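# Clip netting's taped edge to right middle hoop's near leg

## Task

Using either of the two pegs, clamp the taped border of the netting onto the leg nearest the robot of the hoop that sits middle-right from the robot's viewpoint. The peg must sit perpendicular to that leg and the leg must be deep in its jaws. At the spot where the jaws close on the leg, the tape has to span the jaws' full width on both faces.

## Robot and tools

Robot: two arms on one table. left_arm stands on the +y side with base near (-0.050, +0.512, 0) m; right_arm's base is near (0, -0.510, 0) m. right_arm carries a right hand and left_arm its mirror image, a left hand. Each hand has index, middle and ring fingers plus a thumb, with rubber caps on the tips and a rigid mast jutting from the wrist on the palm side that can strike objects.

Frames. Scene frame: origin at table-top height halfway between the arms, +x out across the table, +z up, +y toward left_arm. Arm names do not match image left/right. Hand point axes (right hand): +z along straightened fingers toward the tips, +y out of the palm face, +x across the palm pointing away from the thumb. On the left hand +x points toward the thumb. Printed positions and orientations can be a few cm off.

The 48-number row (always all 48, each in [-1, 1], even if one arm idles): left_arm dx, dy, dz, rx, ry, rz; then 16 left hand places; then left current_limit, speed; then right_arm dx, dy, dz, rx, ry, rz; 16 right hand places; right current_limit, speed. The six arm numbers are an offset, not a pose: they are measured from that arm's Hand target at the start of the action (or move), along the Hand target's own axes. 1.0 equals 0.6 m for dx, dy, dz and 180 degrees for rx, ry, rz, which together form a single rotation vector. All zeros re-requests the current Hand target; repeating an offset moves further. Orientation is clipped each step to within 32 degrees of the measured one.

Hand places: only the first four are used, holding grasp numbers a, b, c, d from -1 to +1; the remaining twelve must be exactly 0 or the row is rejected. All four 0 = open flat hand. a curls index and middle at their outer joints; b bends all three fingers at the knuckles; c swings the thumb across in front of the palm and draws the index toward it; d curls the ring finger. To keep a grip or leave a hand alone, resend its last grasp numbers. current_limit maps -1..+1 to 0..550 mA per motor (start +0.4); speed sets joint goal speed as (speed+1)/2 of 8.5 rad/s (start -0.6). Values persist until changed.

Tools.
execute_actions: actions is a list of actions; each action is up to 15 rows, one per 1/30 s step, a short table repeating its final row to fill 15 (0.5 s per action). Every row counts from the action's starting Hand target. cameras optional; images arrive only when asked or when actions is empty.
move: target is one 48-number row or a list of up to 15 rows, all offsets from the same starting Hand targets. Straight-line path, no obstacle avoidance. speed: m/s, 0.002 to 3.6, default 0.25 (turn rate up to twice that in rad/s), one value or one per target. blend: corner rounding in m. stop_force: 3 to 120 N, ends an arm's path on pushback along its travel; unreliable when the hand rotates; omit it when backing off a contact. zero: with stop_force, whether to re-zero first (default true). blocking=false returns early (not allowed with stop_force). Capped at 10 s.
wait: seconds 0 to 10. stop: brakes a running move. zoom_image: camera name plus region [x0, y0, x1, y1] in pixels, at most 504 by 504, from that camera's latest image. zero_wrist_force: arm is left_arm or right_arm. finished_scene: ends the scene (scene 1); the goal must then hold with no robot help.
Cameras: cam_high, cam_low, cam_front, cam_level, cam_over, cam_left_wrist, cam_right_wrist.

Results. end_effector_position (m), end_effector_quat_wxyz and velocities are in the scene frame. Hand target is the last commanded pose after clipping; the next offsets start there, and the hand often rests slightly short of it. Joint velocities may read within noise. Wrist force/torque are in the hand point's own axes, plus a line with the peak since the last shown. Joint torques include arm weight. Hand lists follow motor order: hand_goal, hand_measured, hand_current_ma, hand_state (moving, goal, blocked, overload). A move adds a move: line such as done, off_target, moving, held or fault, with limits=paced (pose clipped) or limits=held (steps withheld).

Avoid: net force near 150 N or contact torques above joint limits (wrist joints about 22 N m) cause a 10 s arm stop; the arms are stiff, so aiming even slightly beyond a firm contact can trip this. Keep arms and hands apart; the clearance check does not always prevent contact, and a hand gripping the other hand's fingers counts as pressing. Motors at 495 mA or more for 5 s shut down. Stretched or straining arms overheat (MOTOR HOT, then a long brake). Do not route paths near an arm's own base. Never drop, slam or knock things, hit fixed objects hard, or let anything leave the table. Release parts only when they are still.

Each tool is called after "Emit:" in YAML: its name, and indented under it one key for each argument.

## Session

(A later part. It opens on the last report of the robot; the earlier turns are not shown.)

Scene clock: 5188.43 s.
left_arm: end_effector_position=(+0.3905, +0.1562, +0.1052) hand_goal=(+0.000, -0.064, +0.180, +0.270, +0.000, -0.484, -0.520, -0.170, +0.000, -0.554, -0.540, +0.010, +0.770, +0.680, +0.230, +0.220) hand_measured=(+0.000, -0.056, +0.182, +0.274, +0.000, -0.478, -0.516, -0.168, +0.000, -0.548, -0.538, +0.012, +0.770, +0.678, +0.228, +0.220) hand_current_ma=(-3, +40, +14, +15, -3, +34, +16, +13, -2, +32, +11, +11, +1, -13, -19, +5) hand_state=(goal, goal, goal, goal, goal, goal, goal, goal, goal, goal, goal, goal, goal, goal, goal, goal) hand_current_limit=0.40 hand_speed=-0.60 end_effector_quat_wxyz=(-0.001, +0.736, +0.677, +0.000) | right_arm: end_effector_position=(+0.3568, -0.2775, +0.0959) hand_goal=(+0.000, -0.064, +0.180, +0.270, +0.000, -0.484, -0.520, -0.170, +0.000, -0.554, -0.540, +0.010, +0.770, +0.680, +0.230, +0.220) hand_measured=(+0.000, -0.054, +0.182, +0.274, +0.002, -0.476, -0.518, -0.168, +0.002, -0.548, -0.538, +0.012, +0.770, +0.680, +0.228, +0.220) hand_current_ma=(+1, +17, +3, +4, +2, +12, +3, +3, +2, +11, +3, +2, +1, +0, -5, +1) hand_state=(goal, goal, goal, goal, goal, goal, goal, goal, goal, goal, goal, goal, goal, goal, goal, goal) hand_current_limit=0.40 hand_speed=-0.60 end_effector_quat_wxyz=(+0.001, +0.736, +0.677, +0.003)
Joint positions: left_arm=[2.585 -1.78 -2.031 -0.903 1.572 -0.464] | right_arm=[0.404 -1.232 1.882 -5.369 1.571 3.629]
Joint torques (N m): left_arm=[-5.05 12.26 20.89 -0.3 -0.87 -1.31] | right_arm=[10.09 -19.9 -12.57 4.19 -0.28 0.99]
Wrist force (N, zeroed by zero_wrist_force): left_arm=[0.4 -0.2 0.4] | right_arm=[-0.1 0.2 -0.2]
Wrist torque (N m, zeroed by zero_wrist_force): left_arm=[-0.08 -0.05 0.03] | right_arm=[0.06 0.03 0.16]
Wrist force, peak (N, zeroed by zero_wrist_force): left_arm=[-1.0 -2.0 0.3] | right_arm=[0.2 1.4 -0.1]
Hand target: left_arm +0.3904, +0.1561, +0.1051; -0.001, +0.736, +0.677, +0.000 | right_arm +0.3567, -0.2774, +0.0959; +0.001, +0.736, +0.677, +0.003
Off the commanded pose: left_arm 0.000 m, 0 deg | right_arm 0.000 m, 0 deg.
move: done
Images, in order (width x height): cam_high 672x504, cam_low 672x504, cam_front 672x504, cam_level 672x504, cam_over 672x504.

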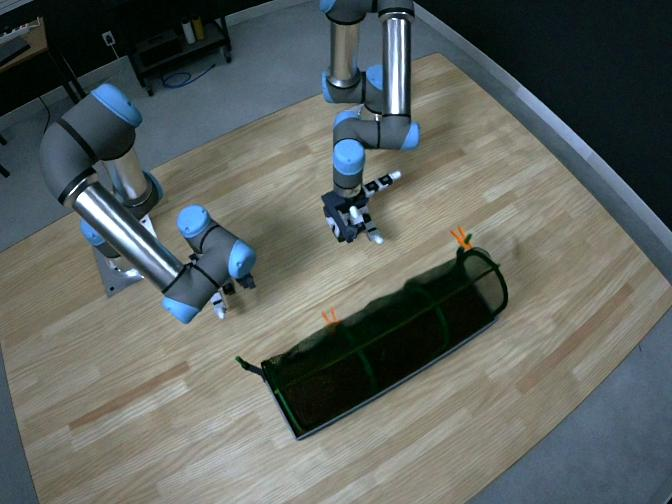

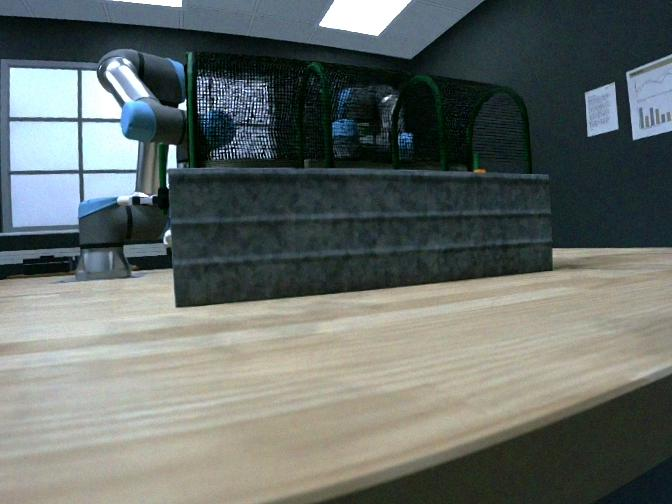

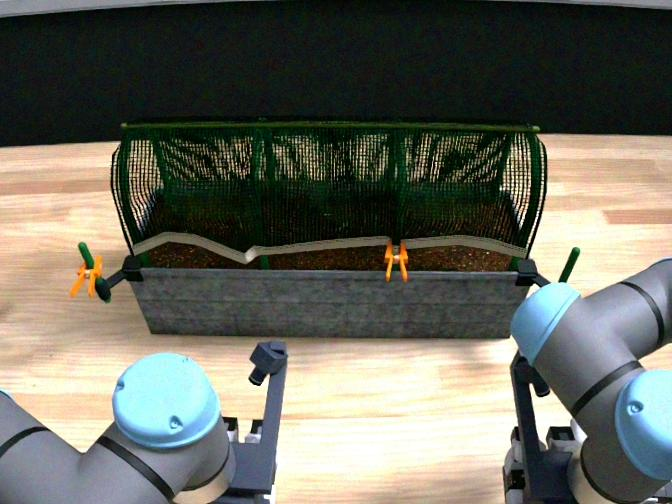

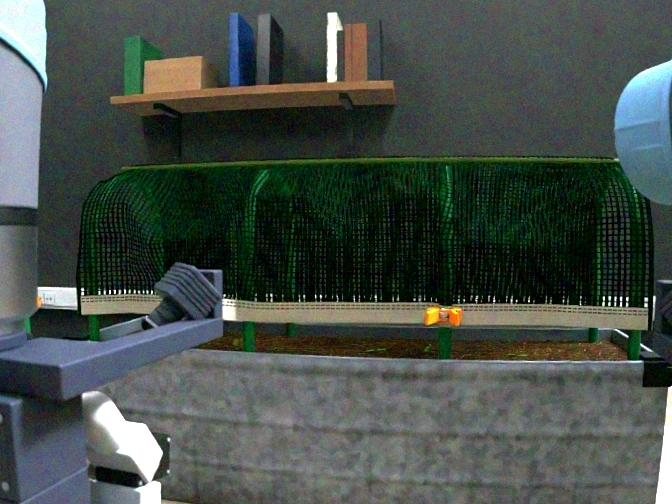

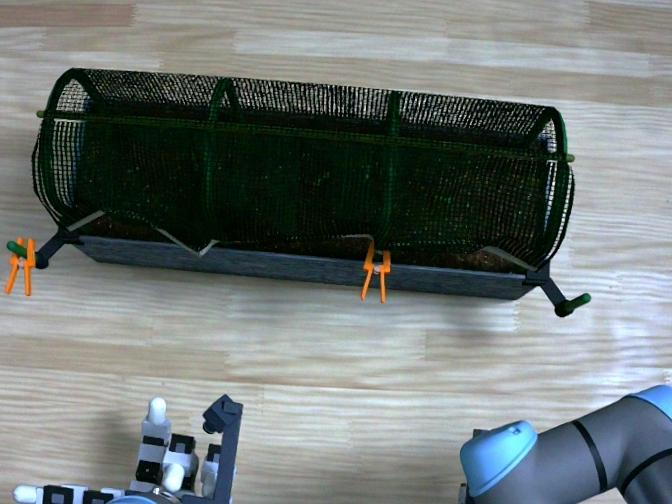

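Emit:
zoom_image:
  camera: "cam_front"
  region: [380, 230, 412, 262]

Emit:
zoom_image:
  camera: "cam_front"
  region: [380, 255, 412, 287]

Emit:
zoom_image:
  camera: "cam_front"
  region: [64, 238, 120, 308]

Emit:
zoom_image:
  camera: "cam_level"
  region: [424, 296, 464, 336]

Scaled by 15.750 from the camera's 672x504 image, which has a finer 960x720 frame.

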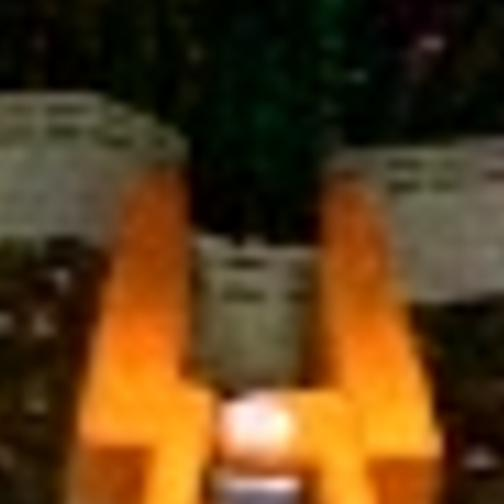

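Scaled by 15.750 from the camera's 672x504 image, which has a finer 960x720 frame.

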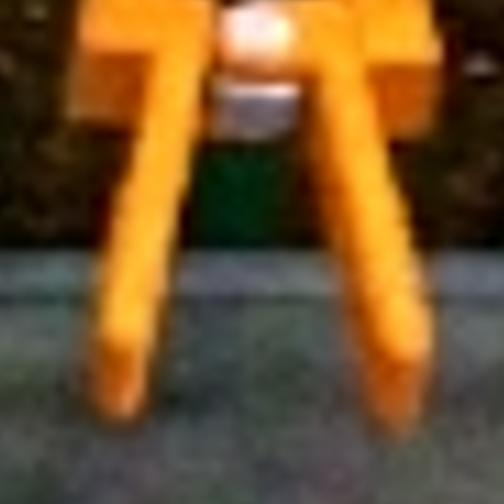

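Scaled by 7.200 from the camera's 672x504 image, which has a finer 960x720 frame.

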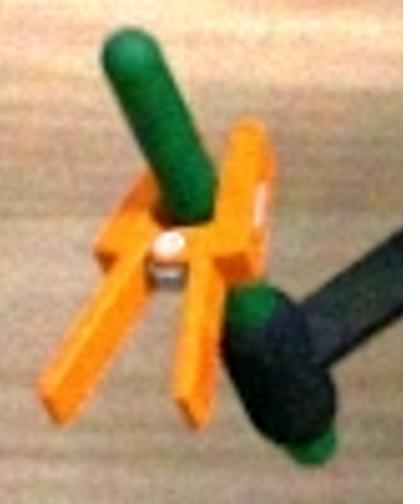

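Scaled by 12.600 from the camera's 672x504 image, which has a finer 960x720 frame.

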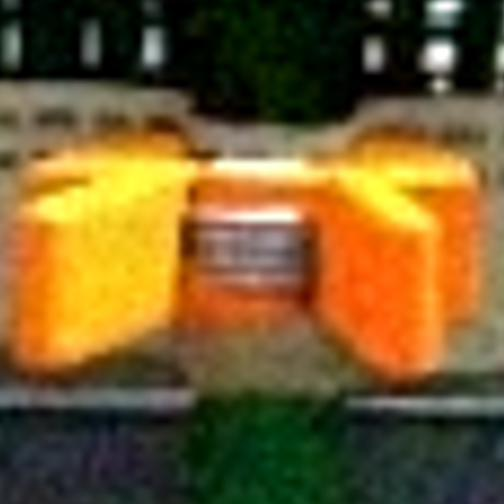

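Emit:
move:
  target:
    - [-0.15,0.12,0,0,0,0,0.6,0.7,0,0.7,0,0,0,0,0,0,0,0,0,0,0,0,0.4,-0.6,0.15,0.12,0,0,0,0,0.6,0.7,0,0.7,0,0,0,0,0,0,0,0,0,0,0,0,0.4,-0.6]
    - [-0.15,0.2317,0,0,0,0,0.6,0.7,0,0.7,0,0,0,0,0,0,0,0,0,0,0,0,0.4,-0.6,0.15,0.2317,0,0,0,0,0.6,0.7,0,0.7,0,0,0,0,0,0,0,0,0,0,0,0,0.4,-0.6]
  speed: [0.1, 0.05]
  blend: [0.01, 0]
  cameras: ["cam_over"]

Emit:
zoom_image:
  camera: "cam_over"
  region: [340, 225, 410, 305]

Scene clock: 5373.90 s.
left_arm: end_effector_position=(+0.5215, +0.0550, +0.1046) hand_goal=(+0.000, -0.064, +0.180, +0.270, +0.000, -0.484, -0.520, -0.170, +0.000, -0.554, -0.540, +0.010, +0.770, +0.680, +0.230, +0.220) hand_measured=(+0.000, -0.056, +0.182, +0.274, +0.000, -0.478, -0.516, -0.168, +0.000, -0.548, -0.538, +0.012, +0.770, +0.678, +0.228, +0.220) hand_current_ma=(-3, +40, +14, +15, -3, +34, +16, +13, -2, +32, +11, +11, +1, -13, -19, +5) hand_state=(goal, goal, goal, goal, goal, goal, goal, goal, goal, goal, goal, goal, goal, goal, goal, goal) hand_current_limit=0.40 hand_speed=-0.60 end_effector_quat_wxyz=(-0.001, +0.736, +0.677, +0.000) end_effector_velocity=(-0.002, +0.000, +0.000) end_effector_angular_velocity=(+0.000, -0.001, +0.002) | right_arm: end_effector_position=(+0.5028, -0.1995, +0.0967) hand_goal=(+0.000, -0.064, +0.180, +0.270, +0.000, -0.484, -0.520, -0.170, +0.000, -0.554, -0.540, +0.010, +0.770, +0.680, +0.230, +0.220) hand_measured=(+0.000, -0.054, +0.182, +0.274, +0.002, -0.476, -0.518, -0.168, +0.002, -0.548, -0.538, +0.012, +0.770, +0.680, +0.228, +0.220) hand_current_ma=(+1, +17, +3, +4, +2, +12, +3, +3, +1, +12, +3, +2, +1, +0, -5, +1) hand_state=(goal, goal, goal, goal, goal, goal, goal, goal, goal, goal, goal, goal, goal, goal, goal, goal) hand_current_limit=0.40 hand_speed=-0.60 end_effector_quat_wxyz=(+0.001, +0.736, +0.677, +0.002) end_effector_velocity=(-0.001, +0.000, +0.000) end_effector_angular_velocity=(+0.000, -0.002, +0.000)
Joint positions: left_arm=[2.558 -2.12 -1.53 -1.065 1.571 -0.492] | right_arm=[0.431 -0.891 1.329 -5.156 1.571 3.657]
Joint velocities: left_arm=[-0.002 0.003 -0.005 0.003 0 -0.004] | right_arm=[0.002 -0.003 0.005 -0.003 0.001 0.002]
Joint torques (N m): left_arm=[-4.73 67.41 12.42 4.64 1.9 -1.46] | right_arm=[10.26 -56.65 -4.15 0.51 -0.84 1.27]
Wrist force (N, zeroed by zero_wrist_force): left_arm=[-0.2 -0.3 0.3] | right_arm=[-0.4 0.1 -0.2]
Wrist torque (N m, zeroed by zero_wrist_force): left_arm=[-0.04 0.04 -0.04] | right_arm=[0.02 0.06 0.11]
Wrist force, peak (N, zeroed by zero_wrist_force): left_arm=[0.6 -1.3 0.7] | right_arm=[0.8 -1.7 -0.3]
Hand target: left_arm +0.5215, +0.0549, +0.1049; -0.001, +0.736, +0.677, +0.000 | right_arm +0.5028, -0.1994, +0.0968; +0.001, +0.736, +0.677, +0.003
Off the commanded pose: left_arm 0.000 m, 0 deg | right_arm 0.000 m, 0 deg.
move: done
Images, in order (width x height): cam_over 672x504.

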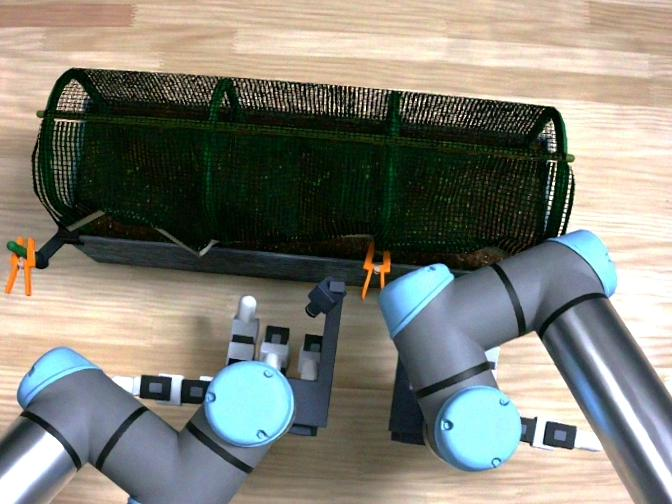

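Scaled by 6.300 from the camera's 672x504 image, which has a finer 960x720 frame.

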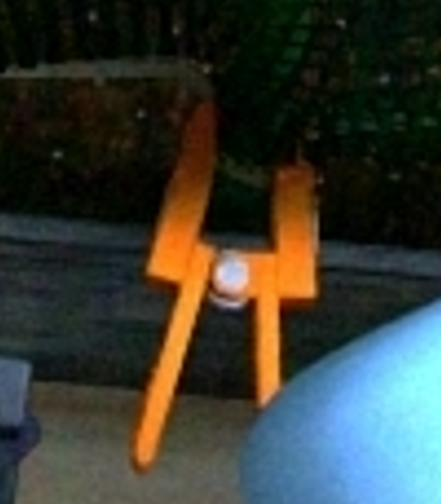

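Emit:
move:
  target:
    - [0,-0.0133,0,0,0,0,0.6,0.7,0,0.7,0,0,0,0,0,0,0,0,0,0,0,0,0.4,-0.6,0,-0.0133,0,0,0,0,0.6,0.7,0,0.7,0,0,0,0,0,0,0,0,0,0,0,0,0.4,-0.6]
    - [-0.025,-0.0133,0,0,0,0,0.6,0.7,0,0.7,0,0,0,0,0,0,0,0,0,0,0,0,0.4,-0.6,0.025,-0.0133,0,0,0,0,0.6,0.7,0,0.7,0,0,0,0,0,0,0,0,0,0,0,0,0.4,-0.6]
  speed: 0.03

Emit:
zero_wrist_force:
  arm: "left_arm"

Emit:
zero_wrist_force:
  arm: "right_arm"

Emit:
move:
  target: [-0.005,0,0,0,0,0,0.6,0.7,0,0.7,0,0,0,0,0,0,0,0,0,0,0,0,0.4,-0.6,0.005,0,0,0,0,0,0.6,0.7,0,0.7,0,0,0,0,0,0,0,0,0,0,0,0,0.4,-0.6]
  speed: 0.008

Emit:
wait:
  seconds: 0.1
  cameras: ["cam_level", "cam_over"]

Emit:
zoom_image:
  camera: "cam_over"
  region: [340, 225, 410, 305]

Emit:
zoom_image:
  camera: "cam_level"
  region: [416, 290, 476, 350]

Scene clock: 5398.13 s.
left_arm: end_effector_position=(+0.5122, +0.0405, +0.1047) hand_goal=(+0.000, -0.064, +0.180, +0.270, +0.000, -0.484, -0.520, -0.170, +0.000, -0.554, -0.540, +0.010, +0.770, +0.680, +0.230, +0.220) hand_measured=(+0.000, -0.056, +0.182, +0.274, +0.000, -0.478, -0.516, -0.168, +0.000, -0.548, -0.538, +0.012, +0.770, +0.678, +0.228, +0.220) hand_current_ma=(-3, +40, +14, +15, -3, +34, +16, +13, -2, +32, +11, +11, +1, -13, -19, +5) hand_state=(goal, goal, goal, goal, goal, goal, goal, goal, goal, goal, goal, goal, goal, goal, goal, goal) hand_current_limit=0.40 hand_speed=-0.60 end_effector_quat_wxyz=(-0.001, +0.736, +0.677, +0.000) | right_arm: end_effector_position=(+0.4960, -0.1836, +0.0966) hand_goal=(+0.000, -0.064, +0.180, +0.270, +0.000, -0.484, -0.520, -0.170, +0.000, -0.554, -0.540, +0.010, +0.770, +0.680, +0.230, +0.220) hand_measured=(+0.000, -0.054, +0.182, +0.274, +0.002, -0.476, -0.518, -0.168, +0.002, -0.548, -0.538, +0.012, +0.770, +0.680, +0.228, +0.220) hand_current_ma=(+1, +17, +3, +4, +2, +12, +3, +3, +1, +12, +3, +2, +1, +0, -5, +1) hand_state=(goal, goal, goal, goal, goal, goal, goal, goal, goal, goal, goal, goal, goal, goal, goal, goal) hand_current_limit=0.40 hand_speed=-0.60 end_effector_quat_wxyz=(+0.001, +0.736, +0.677, +0.002)
Joint positions: left_arm=[2.532 -2.127 -1.517 -1.07 1.571 -0.518] | right_arm=[0.464 -0.88 1.31 -5.148 1.572 3.689]
Joint torques (N m): left_arm=[3.45 57.96 12.88 3.28 -1.24 2.06] | right_arm=[-8.48 -57.56 -4.62 1.31 1.13 -1.45]
Wrist force (N, zeroed by zero_wrist_force): left_arm=[-0.2 0.0 0.6] | right_arm=[-0.4 0.2 -0.2]
Wrist torque (N m, zeroed by zero_wrist_force): left_arm=[-0.02 0.04 0.11] | right_arm=[0.04 0.06 -0.03]
Wrist force, peak (N, zeroed by zero_wrist_force): left_arm=[-1.1 -0.9 0.3] | right_arm=[-1.0 0.8 -0.3]
Hand target: left_arm +0.5123, +0.0406, +0.1049; -0.001, +0.736, +0.677, +0.000 | right_arm +0.4961, -0.1838, +0.0968; +0.001, +0.736, +0.677, +0.003
Off the commanded pose: left_arm 0.000 m, 0 deg | right_arm 0.000 m, 0 deg.
move: done

Wrist force sensor zeroed.

Wrist force sensor zeroed.

Scene clock: 5398.83 s.
left_arm: end_effector_position=(+0.5120, +0.0376, +0.1049) hand_goal=(+0.000, -0.064, +0.180, +0.270, +0.000, -0.484, -0.520, -0.170, +0.000, -0.554, -0.540, +0.010, +0.770, +0.680, +0.230, +0.220) hand_measured=(+0.000, -0.056, +0.182, +0.274, +0.000, -0.478, -0.516, -0.168, +0.000, -0.548, -0.538, +0.012, +0.770, +0.678, +0.228, +0.220) hand_current_ma=(-3, +40, +14, +15, -3, +34, +16, +13, -2, +32, +11, +11, +1, -13, -19, +5) hand_state=(goal, goal, goal, goal, goal, goal, goal, goal, goal, goal, goal, goal, goal, goal, goal, goal) hand_current_limit=0.40 hand_speed=-0.60 end_effector_quat_wxyz=(-0.001, +0.736, +0.677, +0.000) | right_arm: end_effector_position=(+0.4963, -0.1807, +0.0968) hand_goal=(+0.000, -0.064, +0.180, +0.270, +0.000, -0.484, -0.520, -0.170, +0.000, -0.554, -0.540, +0.010, +0.770, +0.680, +0.230, +0.220) hand_measured=(+0.000, -0.054, +0.182, +0.274, +0.002, -0.476, -0.518, -0.168, +0.002, -0.548, -0.538, +0.012, +0.770, +0.680, +0.228, +0.220) hand_current_ma=(+1, +17, +3, +4, +2, +12, +3, +3, +1, +12, +3, +2, +1, +0, -5, +1) hand_state=(goal, goal, goal, goal, goal, goal, goal, goal, goal, goal, goal, goal, goal, goal, goal, goal) hand_current_limit=0.40 hand_speed=-0.60 end_effector_quat_wxyz=(+0.001, +0.736, +0.677, +0.003)
Joint positions: left_arm=[2.528 -2.131 -1.51 -1.072 1.571 -0.521] | right_arm=[0.469 -0.875 1.301 -5.144 1.572 3.694]
Joint torques (N m): left_arm=[-4.33 31.36 24.35 0.17 -0.95 -1.23] | right_arm=[6.02 -34.41 -17.68 3.62 1.03 0.75]
Wrist force (N, zeroed by zero_wrist_force): left_arm=[0.2 0.2 -0.4] | right_arm=[0.0 0.0 0.0]
Wrist torque (N m, zeroed by zero_wrist_force): left_arm=[0.06 -0.03 0.01] | right_arm=[-0.02 0.00 0.01]
Wrist force, peak (N, zeroed by zero_wrist_force): left_arm=[0.2 -0.3 -0.7] | right_arm=[0.1 -0.1 0.3]
Hand target: left_arm +0.5120, +0.0376, +0.1049; -0.001, +0.736, +0.677, +0.000 | right_arm +0.4963, -0.1808, +0.0968; +0.001, +0.736, +0.677, +0.003
Off the commanded pose: left_arm 0.000 m, 0 deg | right_arm 0.000 m, 0 deg.
move: done

Scene clock: 5398.93 s.
left_arm: end_effector_position=(+0.5120, +0.0376, +0.1049) hand_goal=(+0.000, -0.064, +0.180, +0.270, +0.000, -0.484, -0.520, -0.170, +0.000, -0.554, -0.540, +0.010, +0.770, +0.680, +0.230, +0.220) hand_measured=(+0.000, -0.056, +0.182, +0.274, +0.000, -0.478, -0.516, -0.168, +0.000, -0.548, -0.538, +0.012, +0.770, +0.678, +0.228, +0.220) hand_current_ma=(-3, +40, +14, +15, -3, +34, +16, +13, -2, +32, +11, +11, +1, -13, -19, +5) hand_state=(goal, goal, goal, goal, goal, goal, goal, goal, goal, goal, goal, goal, goal, goal, goal, goal) hand_current_limit=0.40 hand_speed=-0.60 end_effector_quat_wxyz=(-0.001, +0.736, +0.677, +0.000) | right_arm: end_effector_position=(+0.4963, -0.1807, +0.0968) hand_goal=(+0.000, -0.064, +0.180, +0.270, +0.000, -0.484, -0.520, -0.170, +0.000, -0.554, -0.540, +0.010, +0.770, +0.680, +0.230, +0.220) hand_measured=(+0.000, -0.054, +0.182, +0.274, +0.002, -0.476, -0.518, -0.168, +0.002, -0.548, -0.538, +0.012, +0.770, +0.680, +0.228, +0.220) hand_current_ma=(+1, +17, +3, +4, +2, +12, +3, +3, +1, +12, +3, +2, +1, +0, -5, +1) hand_state=(goal, goal, goal, goal, goal, goal, goal, goal, goal, goal, goal, goal, goal, goal, goal, goal) hand_current_limit=0.40 hand_speed=-0.60 end_effector_quat_wxyz=(+0.001, +0.736, +0.677, +0.003)
Joint positions: left_arm=[2.528 -2.131 -1.51 -1.072 1.571 -0.521] | right_arm=[0.469 -0.875 1.301 -5.144 1.572 3.694]
Joint torques (N m): left_arm=[-2 32.48 21.71 0.7 -0.97 -0.53] | right_arm=[3.68 -36.74 -11.94 3.27 1.23 -0.41]
Wrist force (N, zeroed by zero_wrist_force): left_arm=[0.1 -0.1 -0.4] | right_arm=[0.1 0.1 0.1]
Wrist torque (N m, zeroed by zero_wrist_force): left_arm=[0.01 -0.02 0.01] | right_arm=[0.00 0.00 0.01]
Wrist force, peak (N, zeroed by zero_wrist_force): left_arm=[0.1 -0.1 -0.4] | right_arm=[0.1 0.2 0.1]
Hand target: left_arm +0.5120, +0.0376, +0.1049; -0.001, +0.736, +0.677, +0.000 | right_arm +0.4963, -0.1808, +0.0968; +0.001, +0.736, +0.677, +0.003
Off the commanded pose: left_arm 0.000 m, 0 deg | right_arm 0.000 m, 0 deg.
wait: 0.10 s; no rest
Images, in order (width x height): cam_level 672x504, cam_over 672x504.

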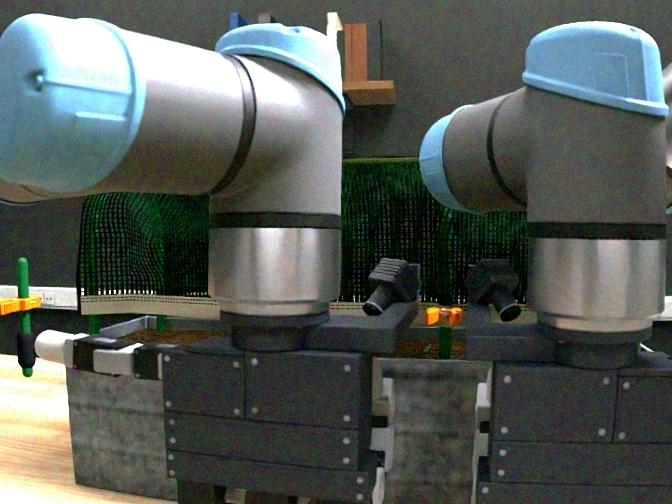

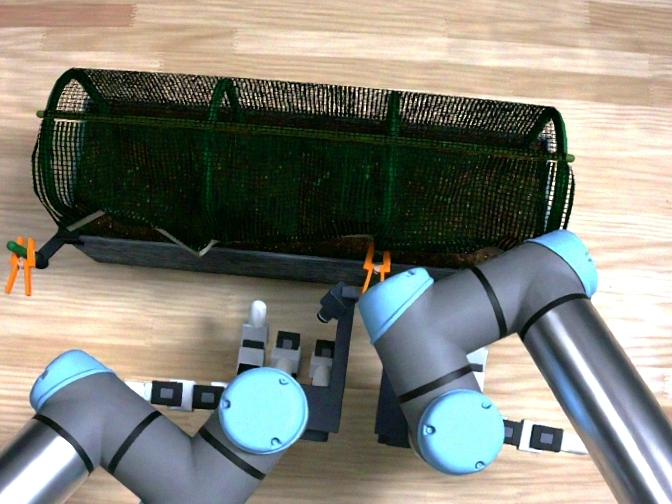

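Scaled by 6.300 from the camera's 672x504 image, which has a finer 960x720 frame.

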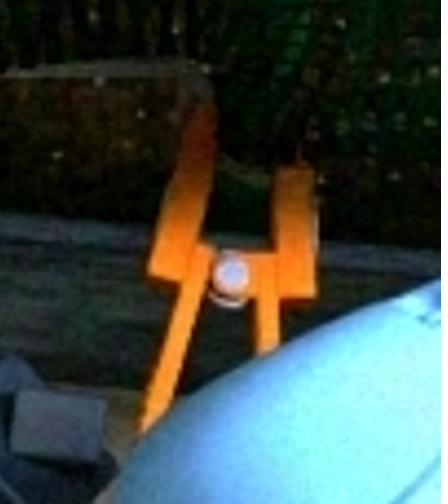

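Scaled by 8.400 from the camera's 672x504 image, which has a finer 960x720 frame.

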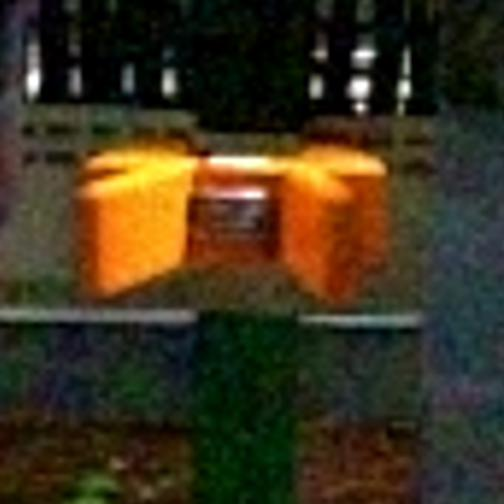

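Emit:
move:
  target: [-0.008,0,0,0,0,0,0.6,0.7,0,0.7,0,0,0,0,0,0,0,0,0,0,0,0,0.4,-0.6,0.004,0,0,0,0,0,0.6,0.7,0,0.7,0,0,0,0,0,0,0,0,0,0,0,0,0.4,-0.6]
  speed: 0.008

Emit:
move:
  target: [-0.004,0,0,0,0,0,0.6,0.7,0,0.7,0,0,0,0,0,0,0,0,0,0,0,0,0.4,-0.6,0.004,0,0,0,0,0,0.6,0.7,0,0.7,0,0,0,0,0,0,0,0,0,0,0,0,0.4,-0.6]
  speed: 0.006

Emit:
move:
  target: [-0.003,0,0,0,0,0,0.6,0.7,0,0.7,0,0,0,0,0,0,0,0,0,0,0,0,0.4,-0.6,0.003,0,0,0,0,0,0.6,0.7,0,0.7,0,0,0,0,0,0,0,0,0,0,0,0,0.4,-0.6]
  speed: 0.006

Emit:
wait:
  seconds: 0.1
  cameras: ["cam_level", "cam_over"]

Emit:
zoom_image:
  camera: "cam_over"
  region: [340, 225, 410, 305]

Emit:
zoom_image:
  camera: "cam_level"
  region: [416, 290, 476, 350]

Scene clock: 5411.90 s.
left_arm: end_effector_position=(+0.5116, +0.0328, +0.1049) hand_goal=(+0.000, -0.064, +0.180, +0.270, +0.000, -0.484, -0.520, -0.170, +0.000, -0.554, -0.540, +0.010, +0.770, +0.680, +0.230, +0.220) hand_measured=(+0.000, -0.056, +0.182, +0.274, +0.000, -0.478, -0.516, -0.168, +0.000, -0.548, -0.538, +0.012, +0.770, +0.678, +0.228, +0.220) hand_current_ma=(-3, +40, +14, +15, -3, +34, +16, +13, -2, +32, +11, +11, +1, -13, -19, +5) hand_state=(goal, goal, goal, goal, goal, goal, goal, goal, goal, goal, goal, goal, goal, goal, goal, goal) hand_current_limit=0.40 hand_speed=-0.60 end_effector_quat_wxyz=(-0.001, +0.736, +0.677, +0.000) | right_arm: end_effector_position=(+0.4965, -0.1783, +0.0968) hand_goal=(+0.000, -0.064, +0.180, +0.270, +0.000, -0.484, -0.520, -0.170, +0.000, -0.554, -0.540, +0.010, +0.770, +0.680, +0.230, +0.220) hand_measured=(+0.000, -0.054, +0.182, +0.274, +0.002, -0.476, -0.518, -0.168, +0.002, -0.548, -0.538, +0.012, +0.770, +0.680, +0.228, +0.220) hand_current_ma=(+1, +17, +3, +4, +2, +12, +3, +3, +1, +12, +3, +2, +1, +0, -5, +1) hand_state=(goal, goal, goal, goal, goal, goal, goal, goal, goal, goal, goal, goal, goal, goal, goal, goal) hand_current_limit=0.40 hand_speed=-0.60 end_effector_quat_wxyz=(+0.001, +0.736, +0.677, +0.003)
Joint positions: left_arm=[2.522 -2.138 -1.499 -1.077 1.571 -0.528] | right_arm=[0.473 -0.871 1.294 -5.141 1.572 3.698]
Joint torques (N m): left_arm=[-2.19 33.45 23.7 0.59 -0.2 -1.02] | right_arm=[9.06 -33.5 -20.08 4.27 0.93 0.76]
Wrist force (N, zeroed by zero_wrist_force): left_arm=[-0.1 -0.3 -0.4] | right_arm=[0.1 0.0 -0.1]
Wrist torque (N m, zeroed by zero_wrist_force): left_arm=[0.00 0.01 0.01] | right_arm=[0.00 -0.01 0.01]
Wrist force, peak (N, zeroed by zero_wrist_force): left_arm=[0.3 -0.2 -0.6] | right_arm=[0.0 0.2 -0.3]
Hand target: left_arm +0.5116, +0.0329, +0.1049; -0.001, +0.736, +0.677, +0.000 | right_arm +0.4965, -0.1784, +0.0968; +0.001, +0.736, +0.677, +0.003
Off the commanded pose: left_arm 0.000 m, 0 deg | right_arm 0.000 m, 0 deg.
move: done

Scene clock: 5412.60 s.
left_arm: end_effector_position=(+0.5114, +0.0304, +0.1049) hand_goal=(+0.000, -0.064, +0.180, +0.270, +0.000, -0.484, -0.520, -0.170, +0.000, -0.554, -0.540, +0.010, +0.770, +0.680, +0.230, +0.220) hand_measured=(+0.000, -0.056, +0.182, +0.274, +0.000, -0.478, -0.516, -0.168, +0.000, -0.548, -0.538, +0.012, +0.770, +0.678, +0.228, +0.220) hand_current_ma=(-3, +40, +14, +15, -3, +34, +16, +13, -2, +32, +11, +11, +1, -13, -19, +5) hand_state=(goal, goal, goal, goal, goal, goal, goal, goal, goal, goal, goal, goal, goal, goal, goal, goal) hand_current_limit=0.40 hand_speed=-0.60 end_effector_quat_wxyz=(-0.001, +0.736, +0.677, +0.000) | right_arm: end_effector_position=(+0.4967, -0.1759, +0.0968) hand_goal=(+0.000, -0.064, +0.180, +0.270, +0.000, -0.484, -0.520, -0.170, +0.000, -0.554, -0.540, +0.010, +0.770, +0.680, +0.230, +0.220) hand_measured=(+0.000, -0.054, +0.182, +0.274, +0.002, -0.476, -0.518, -0.168, +0.002, -0.548, -0.538, +0.012, +0.770, +0.680, +0.228, +0.220) hand_current_ma=(+1, +17, +3, +4, +2, +12, +3, +3, +1, +12, +3, +2, +1, +0, -5, +1) hand_state=(goal, goal, goal, goal, goal, goal, goal, goal, goal, goal, goal, goal, goal, goal, goal, goal) hand_current_limit=0.40 hand_speed=-0.60 end_effector_quat_wxyz=(+0.001, +0.736, +0.677, +0.003)
Joint positions: left_arm=[2.519 -2.141 -1.494 -1.079 1.571 -0.531] | right_arm=[0.476 -0.867 1.287 -5.138 1.572 3.702]
Joint torques (N m): left_arm=[-4.81 32.36 27.22 0.4 -0.56 -1.46] | right_arm=[8.49 -34.5 -19.34 4.12 0.95 0.51]
Wrist force (N, zeroed by zero_wrist_force): left_arm=[0.6 0.0 -0.5] | right_arm=[0.1 0.1 0.0]
Wrist torque (N m, zeroed by zero_wrist_force): left_arm=[0.03 -0.06 0.02] | right_arm=[0.01 0.00 0.02]
Wrist force, peak (N, zeroed by zero_wrist_force): left_arm=[0.6 0.0 -0.5] | right_arm=[0.2 0.3 0.0]
Hand target: left_arm +0.5114, +0.0305, +0.1049; -0.001, +0.736, +0.677, +0.000 | right_arm +0.4967, -0.1760, +0.0968; +0.001, +0.736, +0.677, +0.003
Off the commanded pose: left_arm 0.000 m, 0 deg | right_arm 0.000 m, 0 deg.
move: done

Scene clock: 5413.30 s.
left_arm: end_effector_position=(+0.5113, +0.0286, +0.1049) hand_goal=(+0.000, -0.064, +0.180, +0.270, +0.000, -0.484, -0.520, -0.170, +0.000, -0.554, -0.540, +0.010, +0.770, +0.680, +0.230, +0.220) hand_measured=(+0.000, -0.056, +0.182, +0.274, +0.000, -0.478, -0.516, -0.168, +0.000, -0.548, -0.538, +0.012, +0.770, +0.678, +0.228, +0.220) hand_current_ma=(-3, +40, +14, +15, -3, +34, +16, +13, -2, +32, +11, +11, +1, -13, -19, +5) hand_state=(goal, goal, goal, goal, goal, goal, goal, goal, goal, goal, goal, goal, goal, goal, goal, goal) hand_current_limit=0.40 hand_speed=-0.60 end_effector_quat_wxyz=(-0.001, +0.736, +0.677, +0.000) | right_arm: end_effector_position=(+0.4969, -0.1742, +0.0968) hand_goal=(+0.000, -0.064, +0.180, +0.270, +0.000, -0.484, -0.520, -0.170, +0.000, -0.554, -0.540, +0.010, +0.770, +0.680, +0.230, +0.220) hand_measured=(+0.000, -0.054, +0.182, +0.274, +0.002, -0.476, -0.518, -0.168, +0.002, -0.548, -0.538, +0.012, +0.770, +0.680, +0.228, +0.220) hand_current_ma=(+1, +17, +3, +4, +2, +12, +3, +3, +1, +12, +3, +2, +1, +0, -5, +1) hand_state=(goal, goal, goal, goal, goal, goal, goal, goal, goal, goal, goal, goal, goal, goal, goal, goal) hand_current_limit=0.40 hand_speed=-0.60 end_effector_quat_wxyz=(+0.001, +0.736, +0.677, +0.003)
Joint positions: left_arm=[2.517 -2.144 -1.489 -1.081 1.571 -0.533] | right_arm=[0.479 -0.864 1.282 -5.136 1.572 3.704]
Joint torques (N m): left_arm=[-7.68 30.22 29.47 0.32 -1.16 -1.19] | right_arm=[9.43 -34.6 -19.98 3.65 1.16 0.53]
Wrist force (N, zeroed by zero_wrist_force): left_arm=[2.9 -1.6 -0.3] | right_arm=[-2.4 -0.6 0.1]
Wrist torque (N m, zeroed by zero_wrist_force): left_arm=[-0.16 -0.35 0.01] | right_arm=[-0.06 0.27 0.08]
Wrist force, peak (N, zeroed by zero_wrist_force): left_arm=[3.1 -1.5 -0.8] | right_arm=[-2.5 -0.5 0.2]
Hand target: left_arm +0.5113, +0.0287, +0.1049; -0.001, +0.736, +0.677, +0.000 | right_arm +0.4969, -0.1742, +0.0968; +0.001, +0.736, +0.677, +0.003
Off the commanded pose: left_arm 0.000 m, 0 deg | right_arm 0.000 m, 0 deg.
move: done

Scene clock: 5413.40 s.
left_arm: end_effector_position=(+0.5113, +0.0286, +0.1049) hand_goal=(+0.000, -0.064, +0.180, +0.270, +0.000, -0.484, -0.520, -0.170, +0.000, -0.554, -0.540, +0.010, +0.770, +0.680, +0.230, +0.220) hand_measured=(+0.000, -0.056, +0.182, +0.274, +0.000, -0.478, -0.516, -0.168, +0.000, -0.548, -0.538, +0.012, +0.770, +0.678, +0.228, +0.220) hand_current_ma=(-3, +40, +14, +15, -3, +34, +16, +13, -2, +32, +11, +11, +1, -13, -19, +5) hand_state=(goal, goal, goal, goal, goal, goal, goal, goal, goal, goal, goal, goal, goal, goal, goal, goal) hand_current_limit=0.40 hand_speed=-0.60 end_effector_quat_wxyz=(-0.001, +0.736, +0.677, +0.000) | right_arm: end_effector_position=(+0.4969, -0.1742, +0.0968) hand_goal=(+0.000, -0.064, +0.180, +0.270, +0.000, -0.484, -0.520, -0.170, +0.000, -0.554, -0.540, +0.010, +0.770, +0.680, +0.230, +0.220) hand_measured=(+0.000, -0.054, +0.182, +0.274, +0.002, -0.476, -0.518, -0.168, +0.002, -0.548, -0.538, +0.012, +0.770, +0.680, +0.228, +0.220) hand_current_ma=(+1, +17, +3, +4, +2, +12, +3, +3, +1, +12, +3, +2, +1, +0, -5, +1) hand_state=(goal, goal, goal, goal, goal, goal, goal, goal, goal, goal, goal, goal, goal, goal, goal, goal) hand_current_limit=0.40 hand_speed=-0.60 end_effector_quat_wxyz=(+0.001, +0.736, +0.677, +0.003)
Joint positions: left_arm=[2.517 -2.144 -1.489 -1.081 1.571 -0.533] | right_arm=[0.479 -0.864 1.282 -5.136 1.572 3.704]
Joint torques (N m): left_arm=[-5.87 31.53 26.45 0.84 -1.07 -0.7] | right_arm=[8.06 -33.83 -18.76 3.37 1.12 0]
Wrist force (N, zeroed by zero_wrist_force): left_arm=[2.7 -1.6 -0.1] | right_arm=[-2.6 -0.6 0.2]
Wrist torque (N m, zeroed by zero_wrist_force): left_arm=[-0.17 -0.33 0.00] | right_arm=[-0.08 0.29 0.07]
Wrist force, peak (N, zeroed by zero_wrist_force): left_arm=[3.2 -1.4 -0.5] | right_arm=[-2.6 -0.6 0.2]
Hand target: left_arm +0.5113, +0.0287, +0.1049; -0.001, +0.736, +0.677, +0.000 | right_arm +0.4969, -0.1742, +0.0968; +0.001, +0.736, +0.677, +0.003
Off the commanded pose: left_arm 0.000 m, 0 deg | right_arm 0.000 m, 0 deg.
wait: 0.10 s; no rest
Images, in order (width x height): cam_level 672x504, cam_over 672x504.

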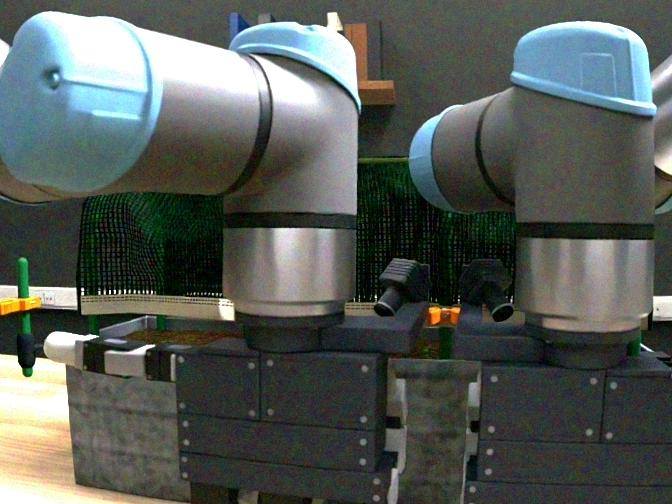

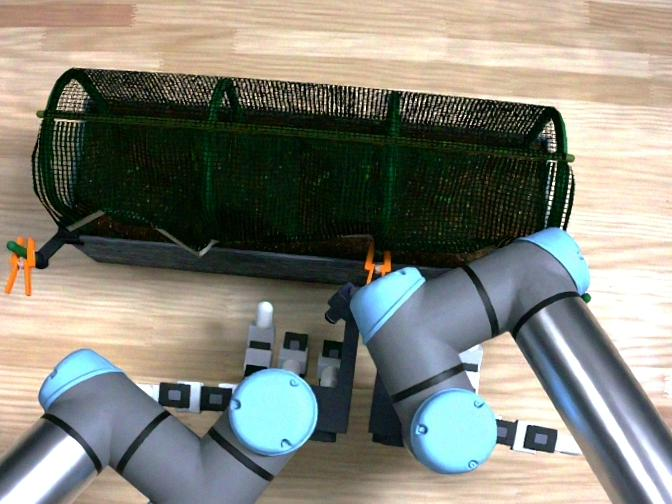

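Scaled by 6.300 from the camera's 672x504 image, which has a finer 960x720 frame.

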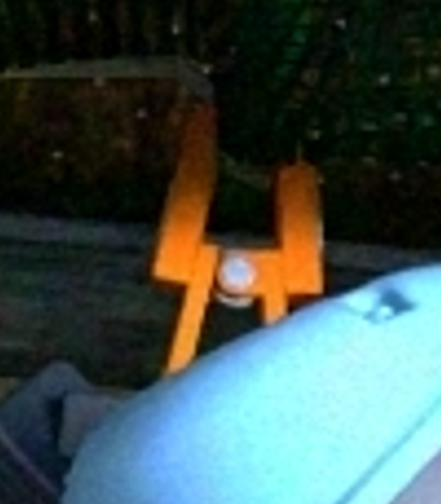

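Scaled by 8.400 from the camera's 672x504 image, which has a finer 960x720 frame.

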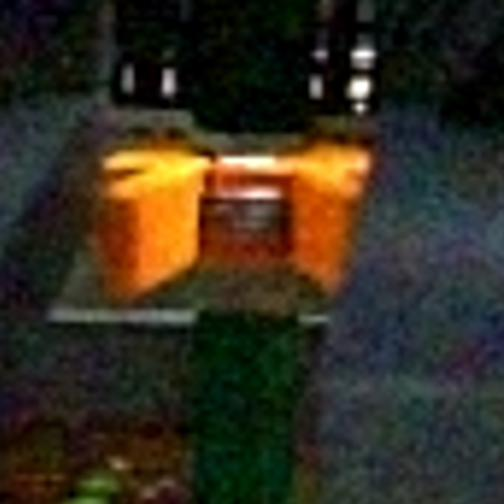

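Emit:
move:
  target: [-0.0025,0,0,0,0,0,0.6,0.7,0,0.7,0,0,0,0,0,0,0,0,0,0,0,0,0.4,-0.6,0.0042,0,0,0,0,0,0.6,0.7,0,0.7,0,0,0,0,0,0,0,0,0,0,0,0,0.4,-0.6]
  speed: 0.006

Emit:
wait:
  seconds: 0.1
  cameras: ["cam_level", "cam_over"]

Emit:
zoom_image:
  camera: "cam_over"
  region: [340, 225, 410, 305]

Emit:
zoom_image:
  camera: "cam_level"
  region: [416, 290, 476, 350]

Scene clock: 5420.80 s.
left_arm: end_effector_position=(+0.5111, +0.0272, +0.1049) hand_goal=(+0.000, -0.064, +0.180, +0.270, +0.000, -0.484, -0.520, -0.170, +0.000, -0.554, -0.540, +0.010, +0.770, +0.680, +0.230, +0.220) hand_measured=(+0.000, -0.056, +0.182, +0.274, +0.000, -0.478, -0.516, -0.168, +0.000, -0.548, -0.538, +0.012, +0.770, +0.678, +0.228, +0.220) hand_current_ma=(-3, +40, +14, +15, -3, +34, +16, +13, -2, +32, +11, +11, +1, -13, -19, +5) hand_state=(goal, goal, goal, goal, goal, goal, goal, goal, goal, goal, goal, goal, goal, goal, goal, goal) hand_current_limit=0.40 hand_speed=-0.60 end_effector_quat_wxyz=(-0.001, +0.736, +0.677, +0.000) | right_arm: end_effector_position=(+0.4971, -0.1716, +0.0968) hand_goal=(+0.000, -0.064, +0.180, +0.270, +0.000, -0.484, -0.520, -0.170, +0.000, -0.554, -0.540, +0.010, +0.770, +0.680, +0.230, +0.220) hand_measured=(+0.000, -0.054, +0.182, +0.274, +0.002, -0.476, -0.518, -0.168, +0.002, -0.548, -0.538, +0.012, +0.770, +0.680, +0.228, +0.220) hand_current_ma=(+1, +17, +3, +4, +2, +12, +3, +3, +1, +12, +3, +2, +1, +0, -5, +1) hand_state=(goal, goal, goal, goal, goal, goal, goal, goal, goal, goal, goal, goal, goal, goal, goal, goal) hand_current_limit=0.40 hand_speed=-0.60 end_effector_quat_wxyz=(+0.001, +0.736, +0.677, +0.003)
Joint positions: left_arm=[2.515 -2.146 -1.486 -1.082 1.571 -0.535] | right_arm=[0.483 -0.86 1.274 -5.132 1.572 3.708]
Joint torques (N m): left_arm=[-11 28.71 30.48 0.43 -1.56 -0.6] | right_arm=[10.42 -33.16 -19.87 2.66 0.63 -0.05]
Wrist force (N, zeroed by zero_wrist_force): left_arm=[6.9 -0.9 -0.4] | right_arm=[-7.0 -3.1 -0.1]
Wrist torque (N m, zeroed by zero_wrist_force): left_arm=[-0.09 -0.81 -0.23] | right_arm=[-0.38 0.81 0.05]
Wrist force, peak (N, zeroed by zero_wrist_force): left_arm=[7.1 -1.1 -0.6] | right_arm=[-7.0 -3.1 -0.1]
Hand target: left_arm +0.5111, +0.0272, +0.1049; -0.001, +0.736, +0.677, +0.000 | right_arm +0.4971, -0.1717, +0.0968; +0.001, +0.736, +0.677, +0.003
Off the commanded pose: left_arm 0.000 m, 0 deg | right_arm 0.000 m, 0 deg.
move: done

Scene clock: 5420.90 s.
left_arm: end_effector_position=(+0.5111, +0.0272, +0.1049) hand_goal=(+0.000, -0.064, +0.180, +0.270, +0.000, -0.484, -0.520, -0.170, +0.000, -0.554, -0.540, +0.010, +0.770, +0.680, +0.230, +0.220) hand_measured=(+0.000, -0.056, +0.182, +0.274, +0.000, -0.478, -0.516, -0.168, +0.000, -0.548, -0.538, +0.012, +0.770, +0.678, +0.228, +0.220) hand_current_ma=(-3, +40, +14, +15, -3, +34, +16, +13, -2, +32, +11, +11, +1, -13, -19, +5) hand_state=(goal, goal, goal, goal, goal, goal, goal, goal, goal, goal, goal, goal, goal, goal, goal, goal) hand_current_limit=0.40 hand_speed=-0.60 end_effector_quat_wxyz=(-0.001, +0.736, +0.677, +0.000) | right_arm: end_effector_position=(+0.4971, -0.1716, +0.0968) hand_goal=(+0.000, -0.064, +0.180, +0.270, +0.000, -0.484, -0.520, -0.170, +0.000, -0.554, -0.540, +0.010, +0.770, +0.680, +0.230, +0.220) hand_measured=(+0.000, -0.054, +0.182, +0.274, +0.002, -0.476, -0.518, -0.168, +0.002, -0.548, -0.538, +0.012, +0.770, +0.680, +0.228, +0.220) hand_current_ma=(+1, +17, +3, +4, +2, +12, +3, +3, +1, +12, +3, +2, +1, +0, -5, +1) hand_state=(goal, goal, goal, goal, goal, goal, goal, goal, goal, goal, goal, goal, goal, goal, goal, goal) hand_current_limit=0.40 hand_speed=-0.60 end_effector_quat_wxyz=(+0.001, +0.736, +0.677, +0.003)
Joint positions: left_arm=[2.515 -2.146 -1.486 -1.082 1.571 -0.535] | right_arm=[0.483 -0.86 1.274 -5.132 1.572 3.708]
Joint torques (N m): left_arm=[-11.23 28.1 27.09 0.65 -1.3 -0.14] | right_arm=[8.12 -36.28 -17.07 2.45 0.54 -0.8]
Wrist force (N, zeroed by zero_wrist_force): left_arm=[7.1 -1.1 -0.1] | right_arm=[-7.0 -3.1 0.1]
Wrist torque (N m, zeroed by zero_wrist_force): left_arm=[-0.12 -0.84 -0.20] | right_arm=[-0.36 0.80 0.06]
Wrist force, peak (N, zeroed by zero_wrist_force): left_arm=[7.0 -1.0 -0.7] | right_arm=[-7.0 -3.1 0.1]
Hand target: left_arm +0.5111, +0.0272, +0.1049; -0.001, +0.736, +0.677, +0.000 | right_arm +0.4971, -0.1717, +0.0968; +0.001, +0.736, +0.677, +0.003
Off the commanded pose: left_arm 0.000 m, 0 deg | right_arm 0.000 m, 0 deg.
wait: 0.10 s; no rest
Images, in order (width x height): cam_level 672x504, cam_over 672x504.

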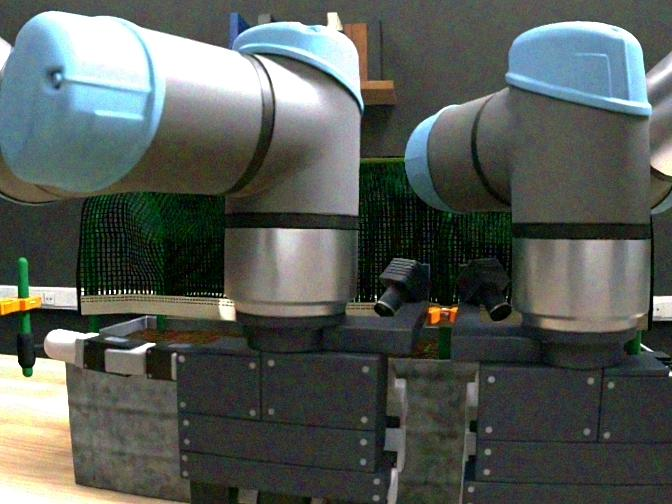

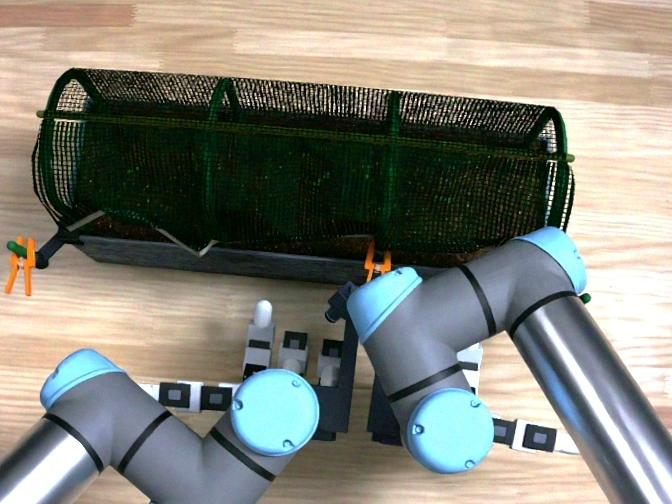

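Scaled by 6.300 from the camera's 672x504 image, which has a finer 960x720 frame.

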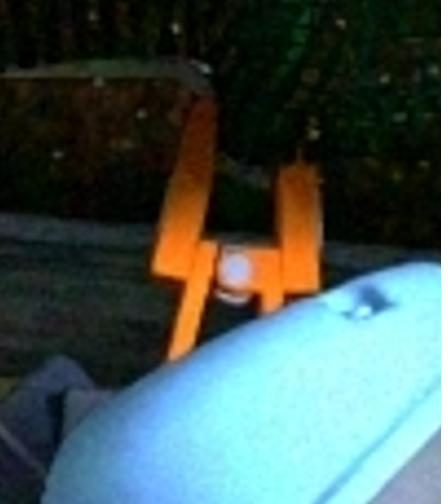

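Scaled by 8.400 from the camera's 672x504 image, which has a finer 960x720 frame.

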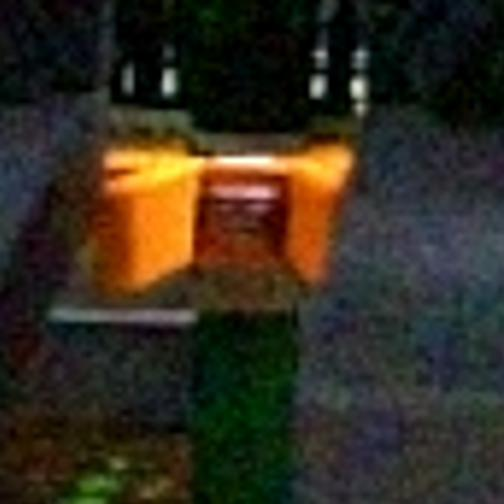

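Emit:
move:
  target: [0,0.01,0,0,0,0,0.6,0.7,0,0.7,0,0,0,0,0,0,0,0,0,0,0,0,0.4,-0.6,0,0.01,0,0,0,0,0.6,0.7,0,0.7,0,0,0,0,0,0,0,0,0,0,0,0,0.4,-0.6]
  speed: 0.006
  cameras: ["cam_level", "cam_over"]

Emit:
zoom_image:
  camera: "cam_over"
  region: [340, 225, 410, 305]

Emit:
zoom_image:
  camera: "cam_level"
  region: [416, 290, 476, 350]

Scene clock: 5427.63 s.
left_arm: end_effector_position=(+0.5172, +0.0267, +0.1049) hand_goal=(+0.000, -0.064, +0.180, +0.270, +0.000, -0.484, -0.520, -0.170, +0.000, -0.554, -0.540, +0.010, +0.770, +0.680, +0.230, +0.220) hand_measured=(+0.000, -0.056, +0.182, +0.274, +0.000, -0.478, -0.516, -0.168, +0.000, -0.548, -0.538, +0.012, +0.770, +0.678, +0.228, +0.220) hand_current_ma=(-3, +40, +14, +15, -3, +34, +16, +13, -2, +32, +11, +11, +1, -13, -19, +5) hand_state=(goal, goal, goal, goal, goal, goal, goal, goal, goal, goal, goal, goal, goal, goal, goal, goal) hand_current_limit=0.40 hand_speed=-0.60 end_effector_quat_wxyz=(-0.001, +0.736, +0.677, +0.000) | right_arm: end_effector_position=(+0.5031, -0.1722, +0.0968) hand_goal=(+0.000, -0.064, +0.180, +0.270, +0.000, -0.484, -0.520, -0.170, +0.000, -0.554, -0.540, +0.010, +0.770, +0.680, +0.230, +0.220) hand_measured=(+0.000, -0.054, +0.182, +0.274, +0.002, -0.476, -0.518, -0.168, +0.002, -0.548, -0.538, +0.012, +0.770, +0.680, +0.228, +0.220) hand_current_ma=(+1, +17, +3, +4, +2, +12, +3, +3, +1, +12, +3, +2, +1, +0, -5, +1) hand_state=(goal, goal, goal, goal, goal, goal, goal, goal, goal, goal, goal, goal, goal, goal, goal, goal) hand_current_limit=0.40 hand_speed=-0.60 end_effector_quat_wxyz=(+0.001, +0.736, +0.677, +0.003)
Joint positions: left_arm=[2.519 -2.155 -1.47 -1.089 1.571 -0.53] | right_arm=[0.477 -0.85 1.257 -5.125 1.572 3.702]
Joint torques (N m): left_arm=[0.62 34.28 27.45 0.96 -1.18 2.73] | right_arm=[-4.4 -35.47 -19.52 2.79 -1.24 -1.91]
Wrist force (N, zeroed by zero_wrist_force): left_arm=[8.9 -3.8 -0.7] | right_arm=[-8.2 -3.8 -0.2]
Wrist torque (N m, zeroed by zero_wrist_force): left_arm=[-0.44 -1.06 -0.22] | right_arm=[-0.44 0.96 0.18]
Wrist force, peak (N, zeroed by zero_wrist_force): left_arm=[9.5 -4.5 -0.8] | right_arm=[-8.2 -3.8 -0.2]
Hand target: left_arm +0.5171, +0.0267, +0.1049; -0.001, +0.736, +0.677, +0.000 | right_arm +0.5031, -0.1722, +0.0968; +0.001, +0.736, +0.677, +0.003
Off the commanded pose: left_arm 0.000 m, 0 deg | right_arm 0.000 m, 0 deg.
move: done
Images, in order (width x height): cam_level 672x504, cam_over 672x504.

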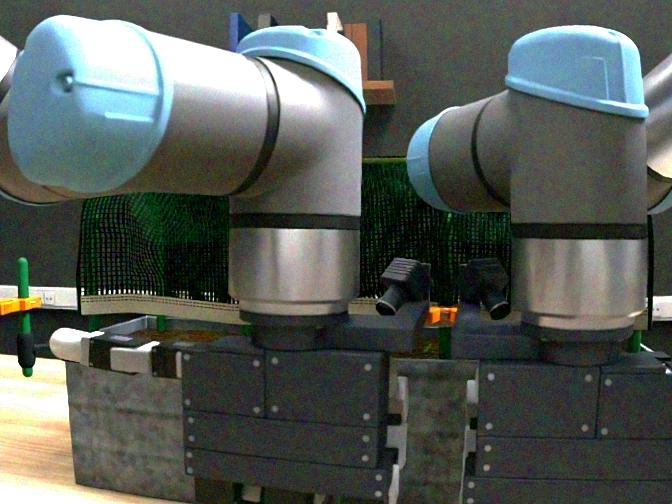

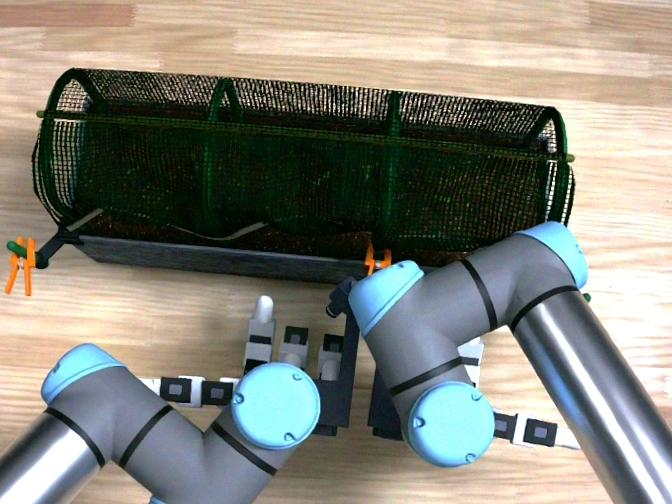

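Scaled by 6.300 from the camera's 672x504 image, which has a finer 960x720 frame.

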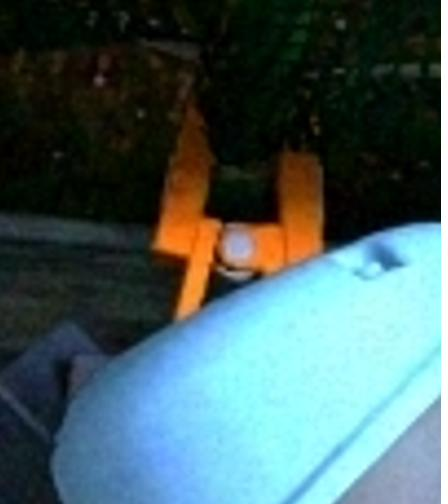

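Scaled by 8.400 from the camera's 672x504 image, which has a finer 960x720 frame.

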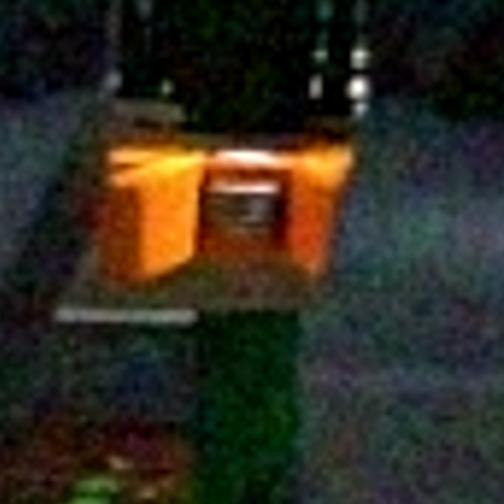

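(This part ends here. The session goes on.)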